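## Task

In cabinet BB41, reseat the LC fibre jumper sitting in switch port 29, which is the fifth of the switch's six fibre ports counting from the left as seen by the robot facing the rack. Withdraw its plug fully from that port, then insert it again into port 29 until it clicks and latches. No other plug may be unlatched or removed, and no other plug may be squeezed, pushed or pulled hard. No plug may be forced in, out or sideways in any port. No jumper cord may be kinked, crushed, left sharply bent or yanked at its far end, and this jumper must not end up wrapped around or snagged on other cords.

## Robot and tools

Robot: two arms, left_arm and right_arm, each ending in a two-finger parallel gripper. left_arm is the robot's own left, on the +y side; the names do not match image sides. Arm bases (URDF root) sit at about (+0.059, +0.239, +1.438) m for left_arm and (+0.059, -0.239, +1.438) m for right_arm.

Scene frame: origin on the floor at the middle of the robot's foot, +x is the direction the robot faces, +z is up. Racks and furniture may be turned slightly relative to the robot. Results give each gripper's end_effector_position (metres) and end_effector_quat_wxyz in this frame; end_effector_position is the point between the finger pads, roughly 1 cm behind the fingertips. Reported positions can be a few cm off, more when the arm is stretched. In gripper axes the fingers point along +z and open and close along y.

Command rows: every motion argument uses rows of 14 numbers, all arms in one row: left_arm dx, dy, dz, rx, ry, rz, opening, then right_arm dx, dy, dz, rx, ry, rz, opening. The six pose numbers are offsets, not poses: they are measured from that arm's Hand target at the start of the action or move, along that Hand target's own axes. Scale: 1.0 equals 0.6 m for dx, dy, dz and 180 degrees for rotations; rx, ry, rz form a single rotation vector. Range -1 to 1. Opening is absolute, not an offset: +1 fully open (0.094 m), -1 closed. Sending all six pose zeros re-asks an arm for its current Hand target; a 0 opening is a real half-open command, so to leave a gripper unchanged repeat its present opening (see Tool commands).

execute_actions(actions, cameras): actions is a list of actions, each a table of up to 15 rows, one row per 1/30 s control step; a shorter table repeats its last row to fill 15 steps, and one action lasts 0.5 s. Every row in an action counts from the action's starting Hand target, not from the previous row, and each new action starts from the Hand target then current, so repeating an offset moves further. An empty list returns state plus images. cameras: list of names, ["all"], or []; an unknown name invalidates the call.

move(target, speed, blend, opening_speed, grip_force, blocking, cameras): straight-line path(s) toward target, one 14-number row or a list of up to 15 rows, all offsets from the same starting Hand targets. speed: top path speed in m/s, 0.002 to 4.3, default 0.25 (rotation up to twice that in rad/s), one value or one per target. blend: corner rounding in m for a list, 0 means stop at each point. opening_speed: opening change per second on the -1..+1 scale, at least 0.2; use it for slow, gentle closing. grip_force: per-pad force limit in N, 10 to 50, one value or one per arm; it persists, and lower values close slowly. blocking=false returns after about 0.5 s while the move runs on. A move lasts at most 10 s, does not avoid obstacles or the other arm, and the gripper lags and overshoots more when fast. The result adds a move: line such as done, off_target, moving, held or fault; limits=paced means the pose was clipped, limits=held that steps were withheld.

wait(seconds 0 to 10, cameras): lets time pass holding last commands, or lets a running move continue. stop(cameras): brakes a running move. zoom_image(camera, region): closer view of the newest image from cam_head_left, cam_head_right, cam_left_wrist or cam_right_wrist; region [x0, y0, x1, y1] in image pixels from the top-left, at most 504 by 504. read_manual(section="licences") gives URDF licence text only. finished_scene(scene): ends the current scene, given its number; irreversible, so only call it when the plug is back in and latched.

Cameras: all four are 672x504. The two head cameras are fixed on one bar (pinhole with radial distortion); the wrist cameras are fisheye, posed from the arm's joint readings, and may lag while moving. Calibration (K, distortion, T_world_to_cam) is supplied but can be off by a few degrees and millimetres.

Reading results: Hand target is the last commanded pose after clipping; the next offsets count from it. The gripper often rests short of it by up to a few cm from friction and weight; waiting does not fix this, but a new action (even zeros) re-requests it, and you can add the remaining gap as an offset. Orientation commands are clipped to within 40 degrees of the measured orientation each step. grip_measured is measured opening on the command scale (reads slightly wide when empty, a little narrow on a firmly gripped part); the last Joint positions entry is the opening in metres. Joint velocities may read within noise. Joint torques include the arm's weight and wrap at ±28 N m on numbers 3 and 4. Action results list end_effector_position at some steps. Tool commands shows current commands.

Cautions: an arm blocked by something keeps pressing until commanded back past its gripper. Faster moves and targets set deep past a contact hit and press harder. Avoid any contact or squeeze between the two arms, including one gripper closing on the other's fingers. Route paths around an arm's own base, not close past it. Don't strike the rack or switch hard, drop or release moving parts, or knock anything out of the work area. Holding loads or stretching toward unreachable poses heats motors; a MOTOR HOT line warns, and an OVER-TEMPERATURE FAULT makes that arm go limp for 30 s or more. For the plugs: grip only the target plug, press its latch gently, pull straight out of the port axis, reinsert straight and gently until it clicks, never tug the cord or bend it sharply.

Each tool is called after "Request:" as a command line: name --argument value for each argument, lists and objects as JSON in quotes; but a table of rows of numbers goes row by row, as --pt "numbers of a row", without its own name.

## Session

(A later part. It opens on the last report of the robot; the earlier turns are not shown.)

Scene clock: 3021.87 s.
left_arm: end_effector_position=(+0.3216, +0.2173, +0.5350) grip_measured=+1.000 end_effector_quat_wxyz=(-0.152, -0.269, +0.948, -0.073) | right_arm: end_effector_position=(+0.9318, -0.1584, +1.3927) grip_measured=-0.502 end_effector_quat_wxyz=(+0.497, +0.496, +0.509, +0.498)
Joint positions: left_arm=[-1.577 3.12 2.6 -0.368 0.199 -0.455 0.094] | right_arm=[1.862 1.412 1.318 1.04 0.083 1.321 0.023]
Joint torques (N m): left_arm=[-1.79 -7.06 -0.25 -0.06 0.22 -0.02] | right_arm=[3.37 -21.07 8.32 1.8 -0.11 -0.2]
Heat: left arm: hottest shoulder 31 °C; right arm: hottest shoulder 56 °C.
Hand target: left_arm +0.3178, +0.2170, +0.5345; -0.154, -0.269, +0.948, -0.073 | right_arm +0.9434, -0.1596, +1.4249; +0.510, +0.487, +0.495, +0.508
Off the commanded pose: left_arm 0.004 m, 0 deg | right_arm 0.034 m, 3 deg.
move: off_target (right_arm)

Request:
move --target '[0,0,0,0,0,0,1, -0.0155,0,0,-0.010,0,0,-0.5]' --speed 0.04

Request:
move --target '[0,0,0,0,0,0,1, -0.0015,0.002,0,0,0,0,-0.5]' --speed 0.04

Request:
move --target '[0,0,0,0,0,0,1, -0.0015,0.002,0,0,0,0,-0.5]' --speed 0.04

Scene clock: 3031.80 s.
left_arm: end_effector_position=(+0.3216, +0.2173, +0.5350) grip_measured=+1.000 end_effector_quat_wxyz=(-0.152, -0.269, +0.948, -0.073) | right_arm: end_effector_position=(+0.9320, -0.1599, +1.3954) grip_measured=-0.502 end_effector_quat_wxyz=(+0.500, +0.490, +0.508, +0.502)
Joint positions: left_arm=[-1.577 3.12 2.6 -0.368 0.199 -0.455 0.094] | right_arm=[1.856 1.412 1.318 1.052 0.07 1.321 0.023]
Joint torques (N m): left_arm=[-2.32 -7.47 -0.31 -0.02 0.22 -0.02] | right_arm=[2.14 -20.07 8.58 2.78 -0.37 -0.06]
Heat: left arm: hottest shoulder 31 °C; right arm: hottest shoulder 57 °C.
Hand target: left_arm +0.3178, +0.2170, +0.5345; -0.154, -0.269, +0.948, -0.073 | right_arm +0.9434, -0.1689, +1.4251; +0.518, +0.479, +0.487, +0.515
Off the commanded pose: left_arm 0.004 m, 0 deg | right_arm 0.033 m, 4 deg.
move: off_target (right_arm)

Scene clock: 3032.50 s.
left_arm: end_effector_position=(+0.3216, +0.2173, +0.5350) grip_measured=+1.000 end_effector_quat_wxyz=(-0.152, -0.269, +0.948, -0.073) | right_arm: end_effector_position=(+0.9321, -0.1603, +1.3956) grip_measured=-0.502 end_effector_quat_wxyz=(+0.501, +0.489, +0.508, +0.502)
Joint positions: left_arm=[-1.577 3.12 2.6 -0.368 0.199 -0.455 0.094] | right_arm=[1.856 1.412 1.318 1.053 0.069 1.321 0.023]
Joint torques (N m): left_arm=[-2.14 -7 -0.31 0.02 0.21 0.01] | right_arm=[2.02 -20.19 8.47 2.7 -0.39 -0.04]
Heat: left arm: hottest shoulder 31 °C; right arm: hottest shoulder 57 °C.
Hand target: left_arm +0.3178, +0.2170, +0.5345; -0.154, -0.269, +0.948, -0.073 | right_arm +0.9433, -0.1699, +1.4263; +0.518, +0.479, +0.487, +0.515
Off the commanded pose: left_arm 0.004 m, 0 deg | right_arm 0.034 m, 4 deg.
move: off_target (right_arm)

Scene clock: 3033.20 s.
left_arm: end_effector_position=(+0.3216, +0.2173, +0.5350) grip_measured=+1.000 end_effector_quat_wxyz=(-0.152, -0.269, +0.948, -0.073) | right_arm: end_effector_position=(+0.9321, -0.1610, +1.3954) grip_measured=-0.502 end_effector_quat_wxyz=(+0.501, +0.489, +0.508, +0.502)
Joint positions: left_arm=[-1.577 3.12 2.6 -0.368 0.199 -0.455 0.094] | right_arm=[1.854 1.412 1.318 1.053 0.068 1.321 0.023]
Joint torques (N m): left_arm=[-2.32 -7.12 -0.38 -0.08 0.21 0.01] | right_arm=[1.9 -20.54 8.42 2.61 -0.4 -0.06]
Heat: left arm: hottest shoulder 31 °C; right arm: hottest shoulder 57 °C.
Hand target: left_arm +0.3178, +0.2170, +0.5345; -0.154, -0.269, +0.948, -0.073 | right_arm +0.9433, -0.1708, +1.4275; +0.518, +0.479, +0.487, +0.515
Off the commanded pose: left_arm 0.004 m, 0 deg | right_arm 0.035 m, 4 deg.
move: off_target (right_arm)

Request:
move --target '[0,0,0,0,0,0,1, -0.0015,0.003,0,0,0,0,-0.5]' --speed 0.04

Request:
move --target '[0,0,0,0,0,0,1, -0.0015,0.003,0,0,0,0,-0.5]' --speed 0.04

Request:
wait --seconds 0.1 --cameras '["cam_right_wrist"]'

Request:
zoom_image --camera "cam_right_wrist" --region '[290, 200, 400, 370]'

Scene clock: 3040.80 s.
left_arm: end_effector_position=(+0.3216, +0.2173, +0.5350) grip_measured=+1.000 end_effector_quat_wxyz=(-0.152, -0.269, +0.948, -0.073) | right_arm: end_effector_position=(+0.9322, -0.1613, +1.3954) grip_measured=-0.502 end_effector_quat_wxyz=(+0.501, +0.489, +0.508, +0.502)
Joint positions: left_arm=[-1.577 3.12 2.6 -0.368 0.199 -0.455 0.094] | right_arm=[1.853 1.412 1.318 1.053 0.068 1.322 0.023]
Joint torques (N m): left_arm=[-2.67 -7.12 -0.34 -0.09 0.2 -0.01] | right_arm=[1.85 -21.01 8.09 2.54 -0.38 -0.04]
Heat: left arm: hottest shoulder 31 °C; right arm: hottest shoulder 57 °C.
Hand target: left_arm +0.3178, +0.2170, +0.5345; -0.154, -0.269, +0.948, -0.073 | right_arm +0.9431, -0.1716, +1.4293; +0.518, +0.479, +0.487, +0.515
Off the commanded pose: left_arm 0.004 m, 0 deg | right_arm 0.037 m, 4 deg.
move: off_target (right_arm)

Scene clock: 3041.50 s.
left_arm: end_effector_position=(+0.3216, +0.2173, +0.5350) grip_measured=+1.000 end_effector_quat_wxyz=(-0.152, -0.269, +0.948, -0.073) | right_arm: end_effector_position=(+0.9326, -0.1624, +1.3981) grip_measured=-0.502 end_effector_quat_wxyz=(+0.502, +0.488, +0.507, +0.503)
Joint positions: left_arm=[-1.577 3.12 2.6 -0.368 0.199 -0.455 0.094] | right_arm=[1.852 1.409 1.318 1.053 0.067 1.322 0.023]
Joint torques (N m): left_arm=[-2.26 -6.71 -0.32 -0.17 0.2 -0.02] | right_arm=[1.96 -21.01 8.08 2.45 -0.41 -0.04]
Heat: left arm: hottest shoulder 31 °C; right arm: hottest shoulder 57 °C.
Hand target: left_arm +0.3178, +0.2170, +0.5345; -0.154, -0.269, +0.948, -0.073 | right_arm +0.9430, -0.1724, +1.4310; +0.518, +0.479, +0.487, +0.515
Off the commanded pose: left_arm 0.004 m, 0 deg | right_arm 0.036 m, 3 deg.
move: off_target (right_arm)

Scene clock: 3041.60 s.
left_arm: end_effector_position=(+0.3216, +0.2173, +0.5350) grip_measured=+1.000 end_effector_quat_wxyz=(-0.152, -0.269, +0.948, -0.073) | right_arm: end_effector_position=(+0.9326, -0.1624, +1.3981) grip_measured=-0.502 end_effector_quat_wxyz=(+0.502, +0.488, +0.507, +0.503)
Joint positions: left_arm=[-1.577 3.12 2.6 -0.368 0.199 -0.455 0.094] | right_arm=[1.852 1.409 1.318 1.053 0.067 1.323 0.023]
Joint torques (N m): left_arm=[-2.55 -7.3 -0.44 -0.1 0.2 -0.02] | right_arm=[1.79 -20.89 8.08 2.32 -0.41 -0.01]
Heat: left arm: hottest shoulder 31 °C; right arm: hottest shoulder 57 °C.
Hand target: left_arm +0.3178, +0.2170, +0.5345; -0.154, -0.269, +0.948, -0.073 | right_arm +0.9430, -0.1724, +1.4309; +0.518, +0.479, +0.487, +0.515
Tool commands: left_gripper/opening=+1.0 right_gripper/opening=-0.5
Off the commanded pose: left_arm 0.004 m, 0 deg | right_arm 0.036 m, 3 deg.
wait: 0.10 s; no rest
camera_calibration:
cam_right_wrist: T_world_to_cam=[[0.0132029, -0.0310671, -0.99943, 1.37994], [-0.597363, 0.8013, -0.0327997, 0.737693], [0.801862, 0.597455, -0.00797886, -0.514148], [0, 0, 0, 1]] pos_world=[0.834727, -0.241062, 1.39925]
Images, in order (width x height): cam_right_wrist 672x504.

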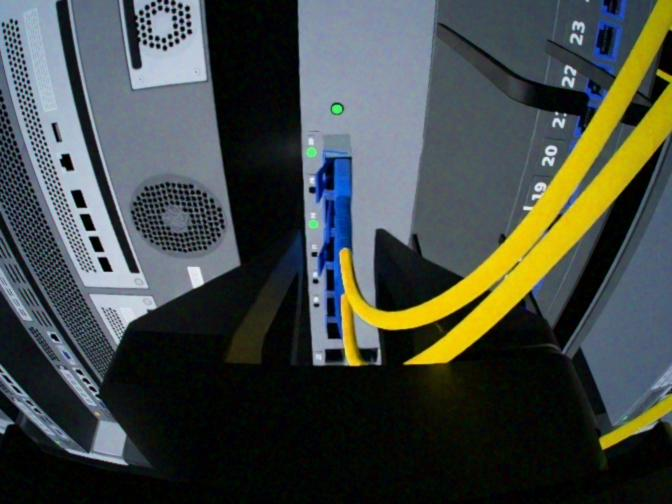

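Scaled by 2.965 from the camera's 672x504 image, which has a finer 960x720 frame.

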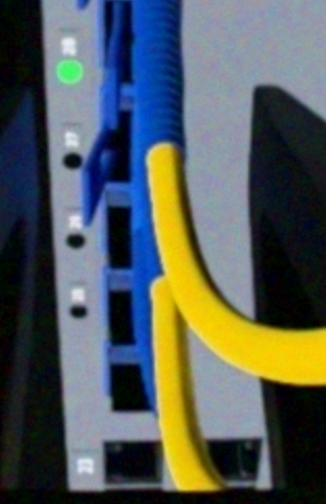

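Request:
move --target '[0,0,0,0,0,0,1, 0,-0.002,0,0.001,0,0,-0.86]' --speed 0.02 --opening_speed 0.3 --cameras '["cam_right_wrist"]'

Request:
zoom_image --camera "cam_right_wrist" --region '[290, 200, 400, 370]'

Scene clock: 3051.00 s.
left_arm: end_effector_position=(+0.3216, +0.2173, +0.5350) grip_measured=+1.000 end_effector_quat_wxyz=(-0.152, -0.269, +0.948, -0.073) | right_arm: end_effector_position=(+0.9327, -0.1630, +1.3979) grip_measured=-0.857 end_effector_quat_wxyz=(+0.502, +0.488, +0.507, +0.502)
Joint positions: left_arm=[-1.577 3.12 2.6 -0.368 0.199 -0.455 0.094] | right_arm=[1.851 1.409 1.318 1.053 0.067 1.323 0.007]
Joint torques (N m): left_arm=[-2.43 -6.83 -0.38 -0.02 0.22 0] | right_arm=[1.61 -21.13 8.06 2.22 -0.38 -0.04]
Heat: left arm: hottest shoulder 31 °C; right arm: hottest shoulder 57 °C.
Hand target: left_arm +0.3178, +0.2170, +0.5345; -0.154, -0.269, +0.948, -0.073 | right_arm +0.9431, -0.1725, +1.4297; +0.517, +0.480, +0.488, +0.514
Off the commanded pose: left_arm 0.004 m, 0 deg | right_arm 0.035 m, 3 deg.
move: off_target (right_arm)
camera_calibration:
cam_right_wrist: T_world_to_cam=[[0.0130849, -0.0312745, -0.999425, 1.37986], [-0.596901, 0.80164, -0.0329002, 0.737928], [0.802208, 0.596989, -0.00817838, -0.513972], [0, 0, 0, 1]] pos_world=[0.834727, -0.241562, 1.39915]
Images, in order (width x height): cam_right_wrist 672x504.

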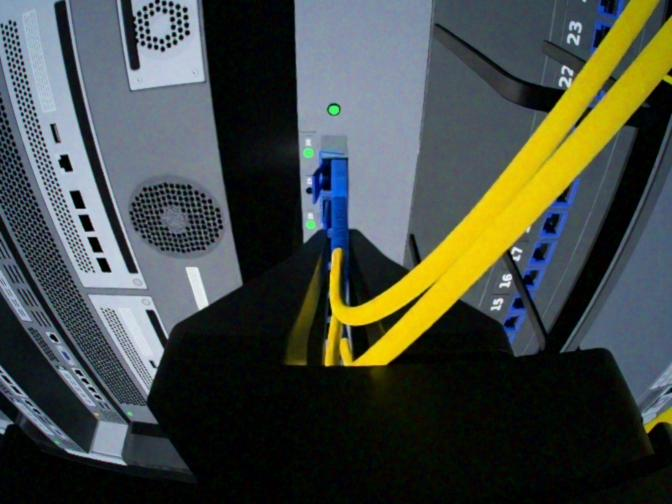

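Scaled by 2.965 from the camera's 672x504 image, which has a finer 960x720 frame.

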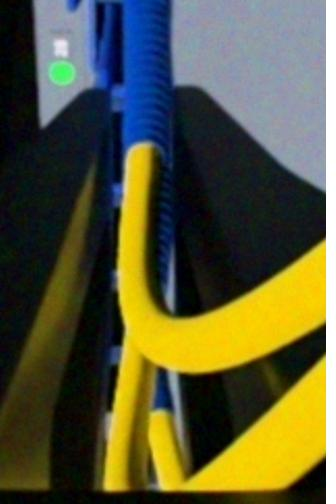

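Request:
move --target '[0,0,0,0,0,0,1, 0,0,0,0,0,0,-0.98]' --speed 0.02 --opening_speed 0.2 --cameras '["cam_right_wrist"]'

Request:
zoom_image --camera "cam_right_wrist" --region '[290, 160, 390, 280]'

Scene clock: 3057.33 s.
left_arm: end_effector_position=(+0.3216, +0.2173, +0.5350) grip_measured=+1.000 end_effector_quat_wxyz=(-0.152, -0.269, +0.948, -0.073) | right_arm: end_effector_position=(+0.9327, -0.1632, +1.3979) grip_measured=-0.926 end_effector_quat_wxyz=(+0.502, +0.489, +0.507, +0.502)
Joint positions: left_arm=[-1.577 3.12 2.6 -0.368 0.199 -0.455 0.094] | right_arm=[1.851 1.409 1.318 1.053 0.067 1.324 0.003]
Joint torques (N m): left_arm=[-1.67 -6.89 -0.4 -0.05 0.21 -0.02] | right_arm=[1.85 -20.89 8.05 2.28 -0.36 -0.06]
Heat: left arm: hottest shoulder 31 °C; right arm: hottest shoulder 57 °C.
Hand target: left_arm +0.3178, +0.2170, +0.5345; -0.154, -0.269, +0.948, -0.073 | right_arm +0.9431, -0.1725, +1.4297; +0.517, +0.480, +0.488, +0.514
Off the commanded pose: left_arm 0.004 m, 0 deg | right_arm 0.035 m, 3 deg.
move: off_target (right_arm)
camera_calibration:
cam_right_wrist: T_world_to_cam=[[0.0130764, -0.0307789, -0.999441, 1.37991], [-0.596677, 0.801823, -0.0324998, 0.737382], [0.802375, 0.596768, -0.00788016, -0.514463], [0, 0, 0, 1]] pos_world=[0.834727, -0.241763, 1.39905]
Images, in order (width x height): cam_right_wrist 672x504.

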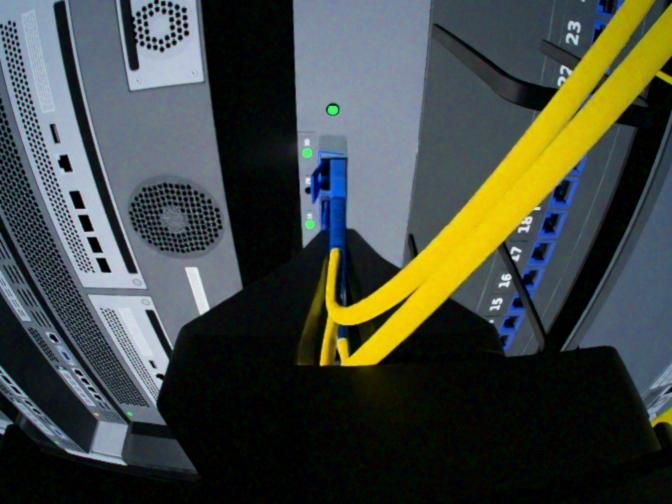

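Scaled by 4.200 from the camera's 672x504 image, which has a finer 960x720 frame.

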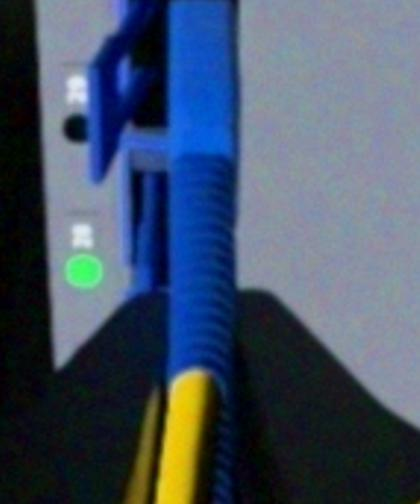

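Request:
move --target '[0,0,0,0,0,0,1, 0,0.001,0.010,-0.002,0,0,-1]' --speed 0.02

Request:
move --target '[0,0,0,0,0,0,1, 0,0,0.004,-0.001,0,0,-1]' --speed 0.02

Request:
move --target '[0,0,0,0,0,0,1, 0,0,0.004,0,0,0,-1]' --speed 0.02 --cameras '["cam_right_wrist"]'

Request:
zoom_image --camera "cam_right_wrist" --region '[290, 160, 390, 280]'

Scene clock: 3064.97 s.
left_arm: end_effector_position=(+0.3216, +0.2173, +0.5350) grip_measured=+1.000 end_effector_quat_wxyz=(-0.152, -0.269, +0.948, -0.073) | right_arm: end_effector_position=(+0.9327, -0.1632, +1.3979) grip_measured=-0.927 end_effector_quat_wxyz=(+0.502, +0.488, +0.507, +0.503)
Joint positions: left_arm=[-1.577 3.12 2.6 -0.368 0.199 -0.455 0.094] | right_arm=[1.85 1.409 1.318 1.053 0.066 1.325 0.003]
Joint torques (N m): left_arm=[-2.32 -7.18 -0.29 -0.18 0.19 0] | right_arm=[1.67 -20.31 9.73 2.18 -0.41 -0.06]
Heat: left arm: hottest shoulder 31 °C; right arm: hottest shoulder 57 °C.
Hand target: left_arm +0.3178, +0.2170, +0.5345; -0.154, -0.269, +0.948, -0.073 | right_arm +0.9490, -0.1724, +1.4307; +0.519, +0.478, +0.486, +0.516
Off the commanded pose: left_arm 0.004 m, 0 deg | right_arm 0.038 m, 4 deg.
move: off_target (right_arm)

Scene clock: 3065.67 s.
left_arm: end_effector_position=(+0.3216, +0.2173, +0.5350) grip_measured=+1.000 end_effector_quat_wxyz=(-0.152, -0.269, +0.948, -0.073) | right_arm: end_effector_position=(+0.9327, -0.1632, +1.3979) grip_measured=-0.927 end_effector_quat_wxyz=(+0.502, +0.488, +0.507, +0.503)
Joint positions: left_arm=[-1.577 3.12 2.6 -0.368 0.199 -0.455 0.094] | right_arm=[1.85 1.409 1.318 1.053 0.064 1.325 0.003]
Joint torques (N m): left_arm=[-2.37 -7.06 -0.38 -0.06 0.19 0.01] | right_arm=[1.67 -20.31 10.39 2.07 -0.42 -0.05]
Heat: left arm: hottest shoulder 31 °C; right arm: hottest shoulder 57 °C.
Hand target: left_arm +0.3178, +0.2170, +0.5345; -0.154, -0.269, +0.948, -0.073 | right_arm +0.9514, -0.1724, +1.4309; +0.519, +0.477, +0.485, +0.517
Off the commanded pose: left_arm 0.004 m, 0 deg | right_arm 0.039 m, 4 deg.
move: off_target (right_arm)

Scene clock: 3066.37 s.
left_arm: end_effector_position=(+0.3216, +0.2173, +0.5350) grip_measured=+1.000 end_effector_quat_wxyz=(-0.152, -0.269, +0.948, -0.073) | right_arm: end_effector_position=(+0.9327, -0.1631, +1.3976) grip_measured=-0.927 end_effector_quat_wxyz=(+0.501, +0.488, +0.507, +0.503)
Joint positions: left_arm=[-1.577 3.12 2.6 -0.368 0.199 -0.455 0.094] | right_arm=[1.85 1.409 1.318 1.052 0.064 1.325 0.003]
Joint torques (N m): left_arm=[-2.55 -6.89 -0.35 0.01 0.21 0] | right_arm=[1.73 -19.9 10.92 1.95 -0.39 -0.05]
Heat: left arm: hottest shoulder 31 °C; right arm: hottest shoulder 57 °C.
Hand target: left_arm +0.3178, +0.2170, +0.5345; -0.154, -0.269, +0.948, -0.073 | right_arm +0.9538, -0.1724, +1.4310; +0.519, +0.477, +0.485, +0.517
Off the commanded pose: left_arm 0.004 m, 0 deg | right_arm 0.041 m, 4 deg.
move: off_target (right_arm)
camera_calibration:
cam_right_wrist: T_world_to_cam=[[0.0125111, -0.0307289, -0.999449, 1.3802], [-0.598636, 0.800377, -0.032102, 0.738305], [0.800923, 0.598709, -0.00838186, -0.512183], [0, 0, 0, 1]] pos_world=[0.834928, -0.241863, 1.39885]
Images, in order (width x height): cam_right_wrist 672x504.

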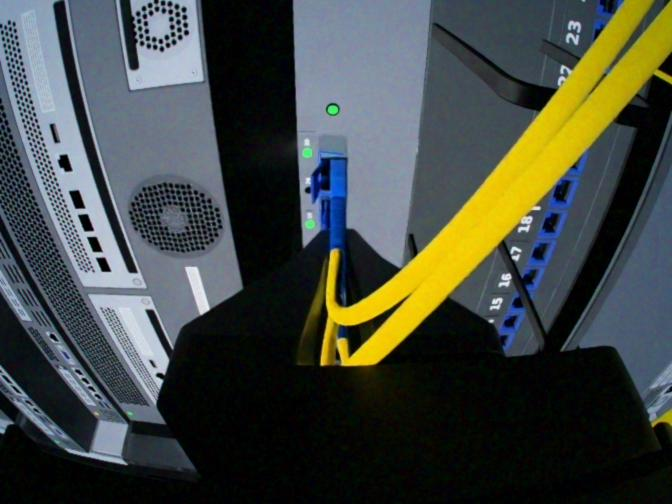

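Scaled by 4.200 from the camera's 672x504 image, which has a finer 960x720 frame.

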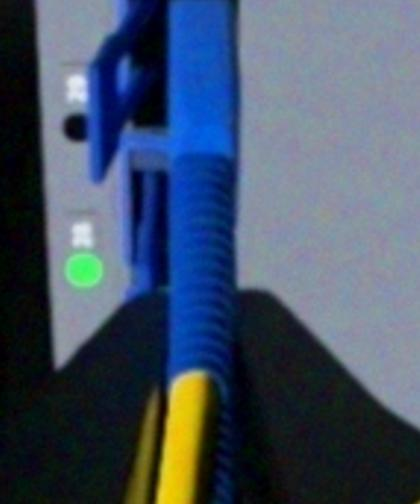

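Request:
move --target '[0,0,0,0,0,0,1, 0,0.001,0.008,0,0,0,-1]' --speed 0.02

Request:
move --target '[0,0,0,0,0,0,1, 0,0,0.008,-0.001,0,0,-1]' --speed 0.02

Request:
move --target '[0,0,0,0,0,0,1, 0,0,0.008,-0.001,0,0,-1]' --speed 0.02 --cameras '["cam_right_wrist"]'

Request:
zoom_image --camera "cam_right_wrist" --region '[290, 160, 390, 280]'

Scene clock: 3079.77 s.
left_arm: end_effector_position=(+0.3216, +0.2173, +0.5350) grip_measured=+1.000 end_effector_quat_wxyz=(-0.152, -0.269, +0.948, -0.073) | right_arm: end_effector_position=(+0.9330, -0.1631, +1.3975) grip_measured=-0.927 end_effector_quat_wxyz=(+0.501, +0.488, +0.508, +0.503)
Joint positions: left_arm=[-1.577 3.12 2.6 -0.368 0.199 -0.455 0.094] | right_arm=[1.85 1.409 1.319 1.05 0.064 1.325 0.003]
Joint torques (N m): left_arm=[-2.37 -7.3 -0.34 -0.03 0.21 0] | right_arm=[1.79 -19.72 11.99 1.65 -0.38 -0.04]
Heat: left arm: hottest shoulder 31 °C; right arm: hottest shoulder 57 °C.
Hand target: left_arm +0.3178, +0.2170, +0.5345; -0.154, -0.269, +0.948, -0.073 | right_arm +0.9586, -0.1724, +1.4320; +0.519, +0.477, +0.485, +0.517
Off the commanded pose: left_arm 0.004 m, 0 deg | right_arm 0.044 m, 4 deg.
move: off_target (right_arm)

Scene clock: 3080.47 s.
left_arm: end_effector_position=(+0.3216, +0.2173, +0.5350) grip_measured=+1.000 end_effector_quat_wxyz=(-0.152, -0.269, +0.948, -0.073) | right_arm: end_effector_position=(+0.9334, -0.1632, +1.3977) grip_measured=-0.927 end_effector_quat_wxyz=(+0.501, +0.488, +0.508, +0.503)
Joint positions: left_arm=[-1.577 3.12 2.6 -0.368 0.199 -0.455 0.094] | right_arm=[1.85 1.409 1.32 1.049 0.064 1.326 0.003]
Joint torques (N m): left_arm=[-2.2 -6.83 -0.27 -0.08 0.2 0] | right_arm=[1.67 -19.19 13.01 1.58 -0.43 -0.06]
Heat: left arm: hottest shoulder 31 °C; right arm: hottest shoulder 57 °C.
Hand target: left_arm +0.3178, +0.2170, +0.5345; -0.154, -0.269, +0.948, -0.073 | right_arm +0.9634, -0.1724, +1.4323; +0.520, +0.477, +0.484, +0.517
Off the commanded pose: left_arm 0.004 m, 0 deg | right_arm 0.047 m, 4 deg.
move: off_target (right_arm)

Scene clock: 3081.17 s.
left_arm: end_effector_position=(+0.3216, +0.2173, +0.5350) grip_measured=+1.000 end_effector_quat_wxyz=(-0.152, -0.269, +0.948, -0.073) | right_arm: end_effector_position=(+0.9341, -0.1630, +1.3981) grip_measured=-0.927 end_effector_quat_wxyz=(+0.500, +0.488, +0.508, +0.503)
Joint positions: left_arm=[-1.577 3.12 2.6 -0.368 0.199 -0.455 0.094] | right_arm=[1.85 1.409 1.322 1.046 0.063 1.326 0.003]
Joint torques (N m): left_arm=[-2.49 -6.65 -0.29 -0.08 0.2 -0.02] | right_arm=[1.9 -19.08 14.2 1.43 -0.42 -0.05]
Heat: left arm: hottest shoulder 31 °C; right arm: hottest shoulder 57 °C.
Hand target: left_arm +0.3178, +0.2170, +0.5345; -0.154, -0.269, +0.948, -0.073 | right_arm +0.9682, -0.1723, +1.4327; +0.521, +0.476, +0.484, +0.518
Off the commanded pose: left_arm 0.004 m, 0 deg | right_arm 0.049 m, 4 deg.
move: off_target (right_arm)
camera_calibration:
cam_right_wrist: T_world_to_cam=[[0.0115297, -0.0299892, -0.999484, 1.38182], [-0.600269, 0.799201, -0.0309043, 0.738768], [0.799715, 0.600315, -0.00878709, -0.511434], [0, 0, 0, 1]] pos_world=[0.836529, -0.241963, 1.39945]
Images, in order (width x height): cam_right_wrist 672x504.

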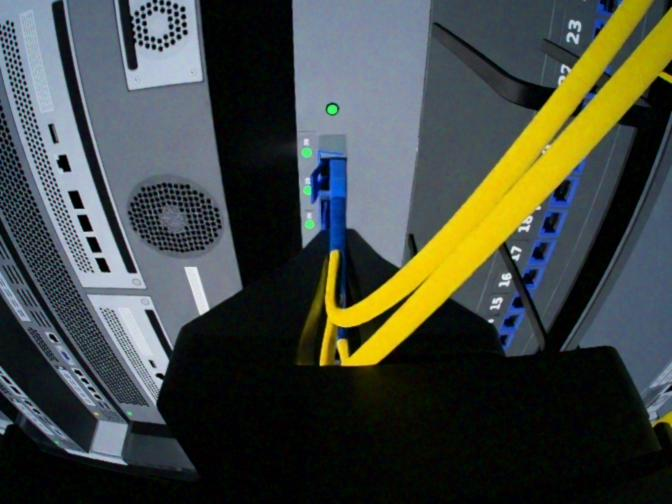

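Scaled by 4.200 from the camera's 672x504 image, which has a finer 960x720 frame.

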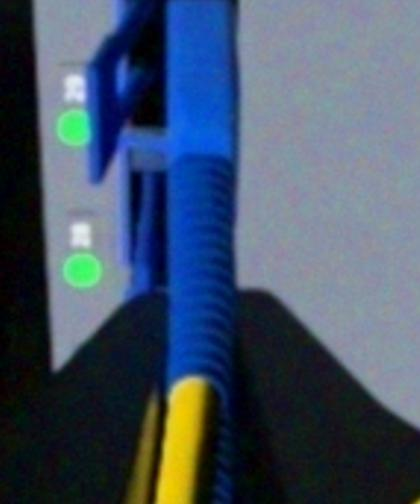

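Request:
move --target '[0,0,0,0,0,0,1, 0,0,0.008,-0.001,0,0,-1]' --speed 0.02

Request:
move --target '[0,0,0,0,0,0,1, 0,0,0.006,-0.001,0,0,-1]' --speed 0.02 --cameras '["cam_right_wrist"]'

Request:
zoom_image --camera "cam_right_wrist" --region '[290, 160, 390, 280]'

Scene clock: 3087.60 s.
left_arm: end_effector_position=(+0.3216, +0.2173, +0.5350) grip_measured=+1.000 end_effector_quat_wxyz=(-0.152, -0.269, +0.948, -0.073) | right_arm: end_effector_position=(+0.9349, -0.1631, +1.3984) grip_measured=-0.927 end_effector_quat_wxyz=(+0.500, +0.488, +0.508, +0.503)
Joint positions: left_arm=[-1.577 3.12 2.6 -0.368 0.199 -0.455 0.094] | right_arm=[1.849 1.409 1.324 1.043 0.062 1.327 0.003]
Joint torques (N m): left_arm=[-2.37 -7.24 -0.27 -0.08 0.19 -0.01] | right_arm=[1.55 -18.43 15.02 1.28 -0.44 -0.01]
Heat: left arm: hottest shoulder 31 °C; right arm: hottest shoulder 57 °C.
Hand target: left_arm +0.3178, +0.2170, +0.5345; -0.154, -0.269, +0.948, -0.073 | right_arm +0.9729, -0.1722, +1.4330; +0.521, +0.475, +0.483, +0.519
Off the commanded pose: left_arm 0.004 m, 0 deg | right_arm 0.052 m, 4 deg.
move: off_target (right_arm)

Scene clock: 3088.37 s.
left_arm: end_effector_position=(+0.3216, +0.2173, +0.5350) grip_measured=+1.000 end_effector_quat_wxyz=(-0.152, -0.269, +0.948, -0.073) | right_arm: end_effector_position=(+0.9355, -0.1632, +1.3987) grip_measured=-0.927 end_effector_quat_wxyz=(+0.500, +0.488, +0.508, +0.504)
Joint positions: left_arm=[-1.577 3.12 2.6 -0.368 0.199 -0.455 0.094] | right_arm=[1.849 1.409 1.326 1.042 0.061 1.327 0.003]
Joint torques (N m): left_arm=[-2.32 -7.36 -0.34 -0.01 0.2 0.01] | right_arm=[1.38 -18.08 15.82 1.28 -0.46 -0.02]
Heat: left arm: hottest shoulder 31 °C; right arm: hottest shoulder 57 °C.
Hand target: left_arm +0.3178, +0.2170, +0.5345; -0.154, -0.269, +0.948, -0.073 | right_arm +0.9765, -0.1723, +1.4334; +0.522, +0.474, +0.482, +0.520
Off the commanded pose: left_arm 0.004 m, 0 deg | right_arm 0.054 m, 5 deg.
move: off_target (right_arm)
camera_calibration:
cam_right_wrist: T_world_to_cam=[[0.0117787, -0.0294357, -0.999497, 1.38224], [-0.601125, 0.798569, -0.0306023, 0.740006], [0.799068, 0.601183, -0.00828843, -0.512315], [0, 0, 0, 1]] pos_world=[0.837929, -0.242263, 1.39995]
Images, in order (width x height): cam_right_wrist 672x504.

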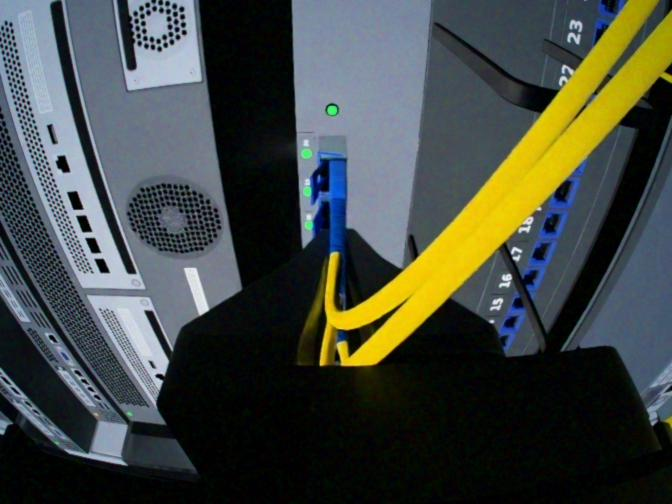

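Scaled by 4.200 from the camera's 672x504 image, which has a finer 960x720 frame.

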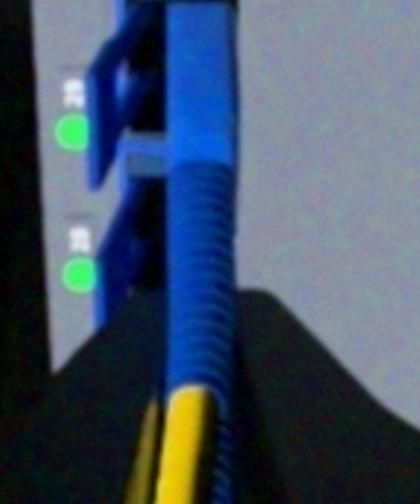

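Request:
move --target '[0,0,0,0,0,0,1, 0.005,-0.010,-0.048,0.003,0,0,-1]' --speed 0.05

Request:
move --target '[0,0,0,0,0,0,1, 0,0,0,0,0,0,-0.5]' --speed 0.05 --opening_speed 0.25 --cameras '["cam_right_wrist"]'

Request:
zoom_image --camera "cam_right_wrist" --region '[290, 160, 390, 280]'

Scene clock: 3103.67 s.
left_arm: end_effector_position=(+0.3216, +0.2173, +0.5350) grip_measured=+1.000 end_effector_quat_wxyz=(-0.152, -0.269, +0.948, -0.073) | right_arm: end_effector_position=(+0.9348, -0.1633, +1.3992) grip_measured=-0.927 end_effector_quat_wxyz=(+0.502, +0.487, +0.506, +0.505)
Joint positions: left_arm=[-1.577 3.12 2.6 -0.368 0.199 -0.455 0.094] | right_arm=[1.849 1.411 1.325 1.053 0.061 1.327 0.003]
Joint torques (N m): left_arm=[-2.2 -6.95 -0.32 -0.17 0.19 0.01] | right_arm=[2.08 -19.31 9.47 2.86 -0.2 -0.09]
Heat: left arm: hottest shoulder 31 °C; right arm: hottest shoulder 55 °C.
Hand target: left_arm +0.3178, +0.2170, +0.5345; -0.154, -0.269, +0.948, -0.073 | right_arm +0.9484, -0.1695, +1.4250; +0.520, +0.477, +0.484, +0.518
Off the commanded pose: left_arm 0.004 m, 0 deg | right_arm 0.030 m, 4 deg.
move: off_target (right_arm)

Scene clock: 3105.97 s.
left_arm: end_effector_position=(+0.3216, +0.2173, +0.5350) grip_measured=+1.000 end_effector_quat_wxyz=(-0.152, -0.269, +0.948, -0.073) | right_arm: end_effector_position=(+0.9346, -0.1630, +1.3976) grip_measured=-0.503 end_effector_quat_wxyz=(+0.502, +0.487, +0.506, +0.505)
Joint positions: left_arm=[-1.577 3.12 2.6 -0.368 0.199 -0.455 0.094] | right_arm=[1.849 1.414 1.325 1.054 0.061 1.327 0.023]
Joint torques (N m): left_arm=[-2.2 -7 -0.36 -0.12 0.19 0] | right_arm=[2.55 -19.6 9.57 2.84 -0.2 -0.1]
Heat: left arm: hottest shoulder 31 °C; right arm: hottest shoulder 55 °C.
Hand target: left_arm +0.3178, +0.2170, +0.5345; -0.154, -0.269, +0.948, -0.073 | right_arm +0.9484, -0.1695, +1.4252; +0.520, +0.476, +0.484, +0.518
Off the commanded pose: left_arm 0.004 m, 0 deg | right_arm 0.031 m, 4 deg.
move: off_target (right_arm)
camera_calibration:
cam_right_wrist: T_world_to_cam=[[0.0172957, -0.0290061, -0.99943, 1.37596], [-0.599902, 0.799369, -0.0335814, 0.742365], [0.799887, 0.60014, -0.00357514, -0.519292], [0, 0, 0, 1]] pos_world=[0.836923, -0.241864, 1.39825]
Images, in order (width x height): cam_right_wrist 672x504.

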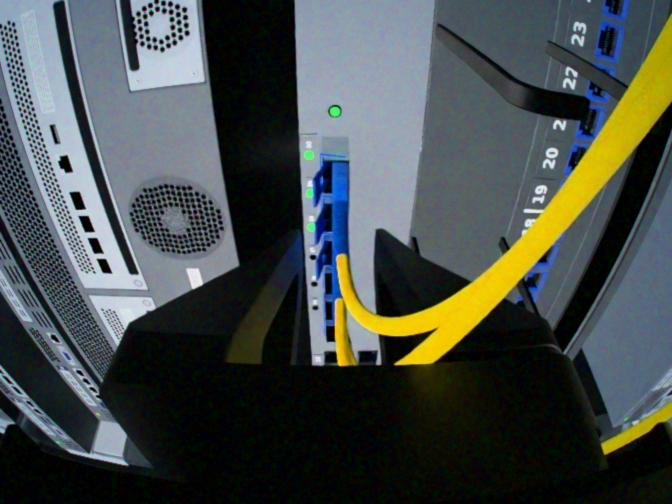

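Scaled by 4.200 from the camera's 672x504 image, which has a finer 960x720 frame.

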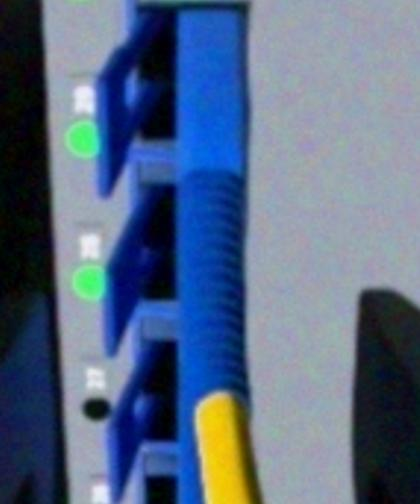

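Request:
move --target '[0,0,0,0,0,0,1, 0,-0.005,-0.07,0,0,0,-0.5]' --speed 0.05 --cameras '["cam_right_wrist"]'

Scene clock: 3117.73 s.
left_arm: end_effector_position=(+0.3216, +0.2173, +0.5350) grip_measured=+1.000 end_effector_quat_wxyz=(-0.152, -0.269, +0.948, -0.073) | right_arm: end_effector_position=(+0.9039, -0.1647, +1.3933) grip_measured=-0.502 end_effector_quat_wxyz=(+0.507, +0.484, +0.501, +0.509)
Joint positions: left_arm=[-1.577 3.12 2.6 -0.368 0.199 -0.455 0.094] | right_arm=[1.849 1.395 1.227 1.15 0.061 1.327 0.023]
Joint torques (N m): left_arm=[-2.2 -6.89 -0.4 -0.06 0.19 -0.01] | right_arm=[2.78 -20.31 5.75 2.82 -0.12 -0.12]
Heat: left arm: hottest shoulder 31 °C; right arm: hottest shoulder 55 °C.
Hand target: left_arm +0.3178, +0.2170, +0.5345; -0.154, -0.269, +0.948, -0.073 | right_arm +0.9067, -0.1698, +1.4188; +0.520, +0.476, +0.484, +0.518
Off the commanded pose: left_arm 0.004 m, 0 deg | right_arm 0.026 m, 3 deg.
move: off_target (right_arm)
camera_calibration:
cam_right_wrist: T_world_to_cam=[[0.034173, -0.0275676, -0.999036, 1.35656], [-0.596124, 0.801766, -0.0425151, 0.734649], [0.802165, 0.597002, 0.010965, -0.516503], [0, 0, 0, 1]] pos_world=[0.805905, -0.243266, 1.39215]
Images, in order (width x height): cam_right_wrist 672x504.

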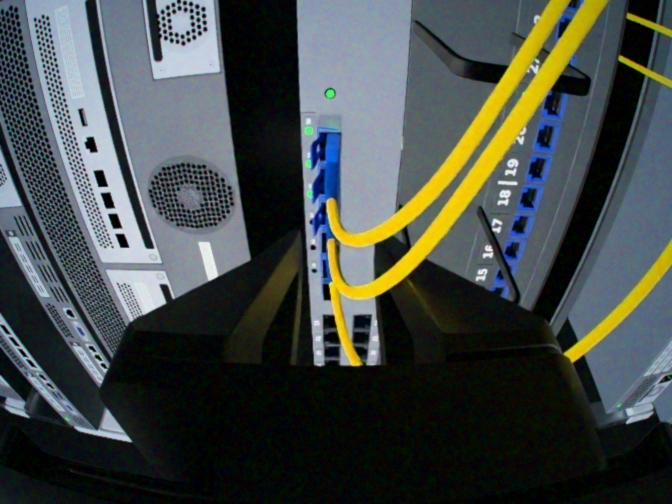

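Request:
move --target '[0,0,0,0,0,0,1, 0,0,-0.05,0,0,0,-0.4]' --speed 0.05 --cameras '["cam_right_wrist", "cam_head_left"]'

Request:
zoom_image --camera "cam_head_left" --region '[370, 150, 620, 330]'

Scene clock: 3125.33 s.
left_arm: end_effector_position=(+0.3216, +0.2173, +0.5350) grip_measured=+1.000 end_effector_quat_wxyz=(-0.152, -0.269, +0.948, -0.073) | right_arm: end_effector_position=(+0.8742, -0.1673, +1.3914) grip_measured=-0.402 end_effector_quat_wxyz=(+0.507, +0.485, +0.500, +0.508)
Joint positions: left_arm=[-1.577 3.12 2.6 -0.368 0.199 -0.455 0.094] | right_arm=[1.849 1.366 1.132 1.217 0.063 1.327 0.028]
Joint torques (N m): left_arm=[-2.26 -7.3 -0.34 -0.06 0.17 0.01] | right_arm=[2.61 -19.02 5.11 2.88 -0.07 -0.15]
Heat: left arm: hottest shoulder 31 °C; right arm: hottest shoulder 55 °C.
Hand target: left_arm +0.3178, +0.2170, +0.5345; -0.154, -0.269, +0.948, -0.073 | right_arm +0.8768, -0.1699, +1.4166; +0.520, +0.476, +0.484, +0.518
Off the commanded pose: left_arm 0.004 m, 0 deg | right_arm 0.025 m, 3 deg.
move: off_target (right_arm)
camera_calibration:
cam_right_wrist: T_world_to_cam=[[0.0340561, -0.0275534, -0.99904, 1.35582], [-0.594524, 0.802959, -0.0424121, 0.71756], [0.803357, 0.595397, 0.0109645, -0.492524], [0, 0, 0, 1]] pos_world=[0.776104, -0.245566, 1.39035]
Images, in order (width x height): cam_head_left 672x504, cam_right_wrist 672x504.

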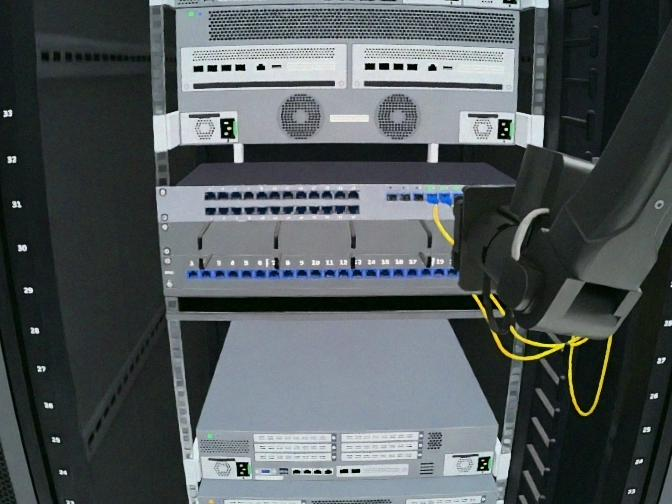

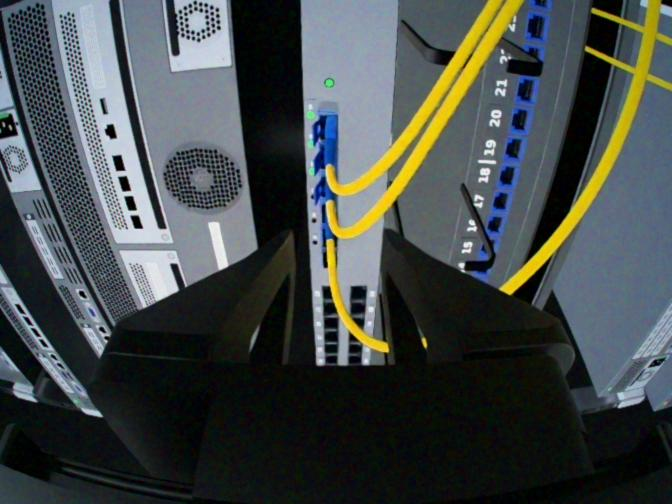

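Scaled by 2.016 from the camera's 672x504 image, which has a finer 960x720 frame.

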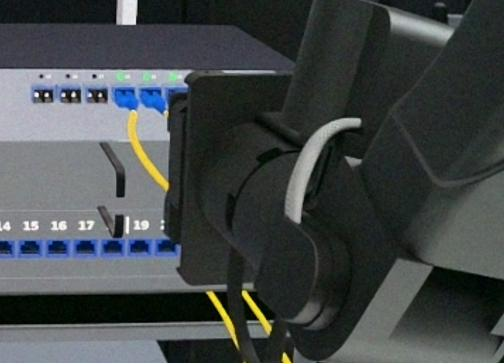

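Request:
move --target '[0,0,0,0,0,0,1, 0,0,-0.12,0,0,0,-0.4]' --speed 0.08 --cameras '["cam_right_wrist", "cam_head_left"]'

Request:
zoom_image --camera "cam_right_wrist" --region '[270, 60, 420, 200]'

Request:
zoom_image --camera "cam_head_left" --region '[370, 150, 620, 330]'

Scene clock: 3133.97 s.
left_arm: end_effector_position=(+0.3216, +0.2173, +0.5350) grip_measured=+1.000 end_effector_quat_wxyz=(-0.152, -0.269, +0.948, -0.073) | right_arm: end_effector_position=(+0.8033, -0.1697, +1.3900) grip_measured=-0.402 end_effector_quat_wxyz=(+0.508, +0.485, +0.498, +0.509)
Joint positions: left_arm=[-1.577 3.12 2.6 -0.368 0.199 -0.455 0.094] | right_arm=[1.858 1.314 0.92 1.382 0.07 1.322 0.028]
Joint torques (N m): left_arm=[-2.26 -7.18 -0.35 -0.09 0.21 0] | right_arm=[2.67 -17.03 3.55 2.76 -0.11 -0.2]
Heat: left arm: hottest shoulder 31 °C; right arm: hottest shoulder 55 °C.
Hand target: left_arm +0.3178, +0.2170, +0.5345; -0.154, -0.269, +0.948, -0.073 | right_arm +0.8050, -0.1703, +1.4109; +0.520, +0.477, +0.484, +0.518
Off the commanded pose: left_arm 0.004 m, 0 deg | right_arm 0.021 m, 2 deg.
move: off_target (right_arm)
camera_calibration:
cam_right_wrist: T_world_to_cam=[[0.0383165, -0.0249213, -0.998955, 1.35361], [-0.592306, 0.804576, -0.0427909, 0.676329], [0.804802, 0.593326, 0.0160675, -0.442682], [0, 0, 0, 1]] pos_world=[0.704999, -0.24777, 1.38825]
Images, in order (width x height): cam_head_left 672x504, cam_right_wrist 672x504.

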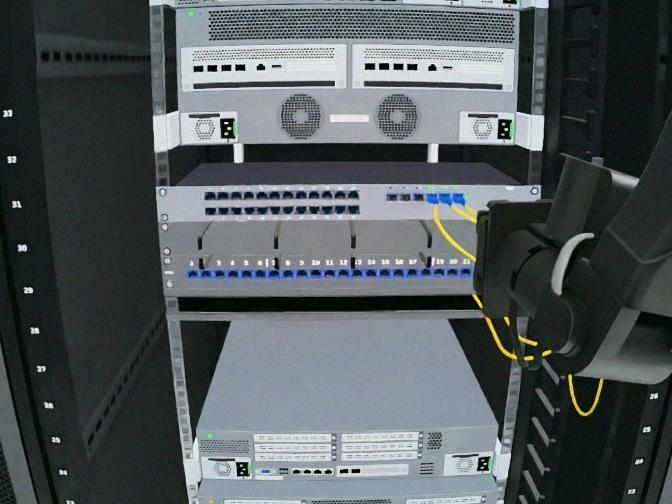

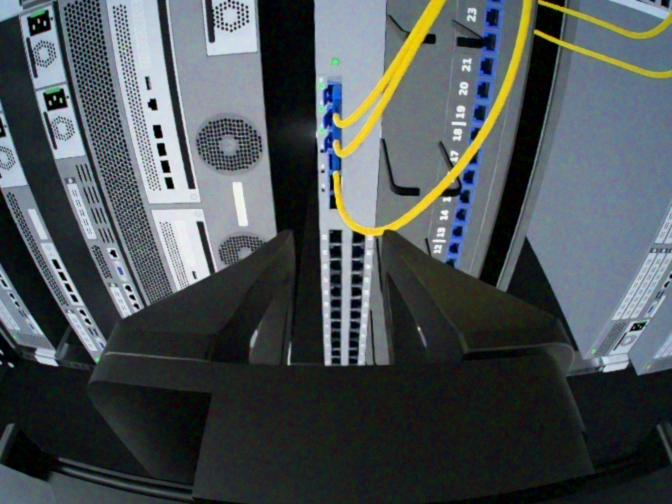

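Scaled by 3.360 from the camera's 672x504 image, which has a finer 960x720 frame.

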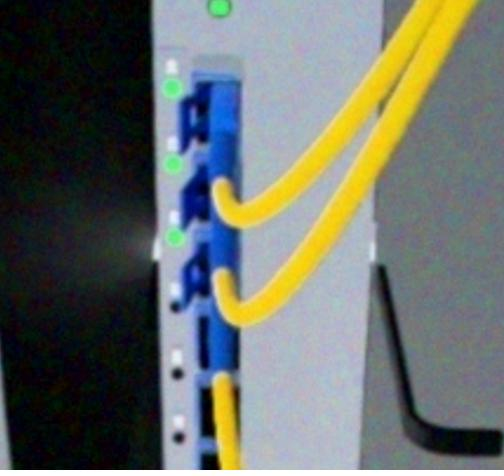

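Scaled by 2.016 from the camera's 672x504 image, which has a finer 960x720 frame.

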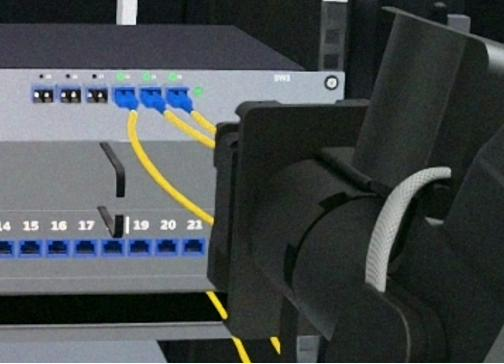

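Request:
finished_scene --scene 1

The scene is finished: the task was done.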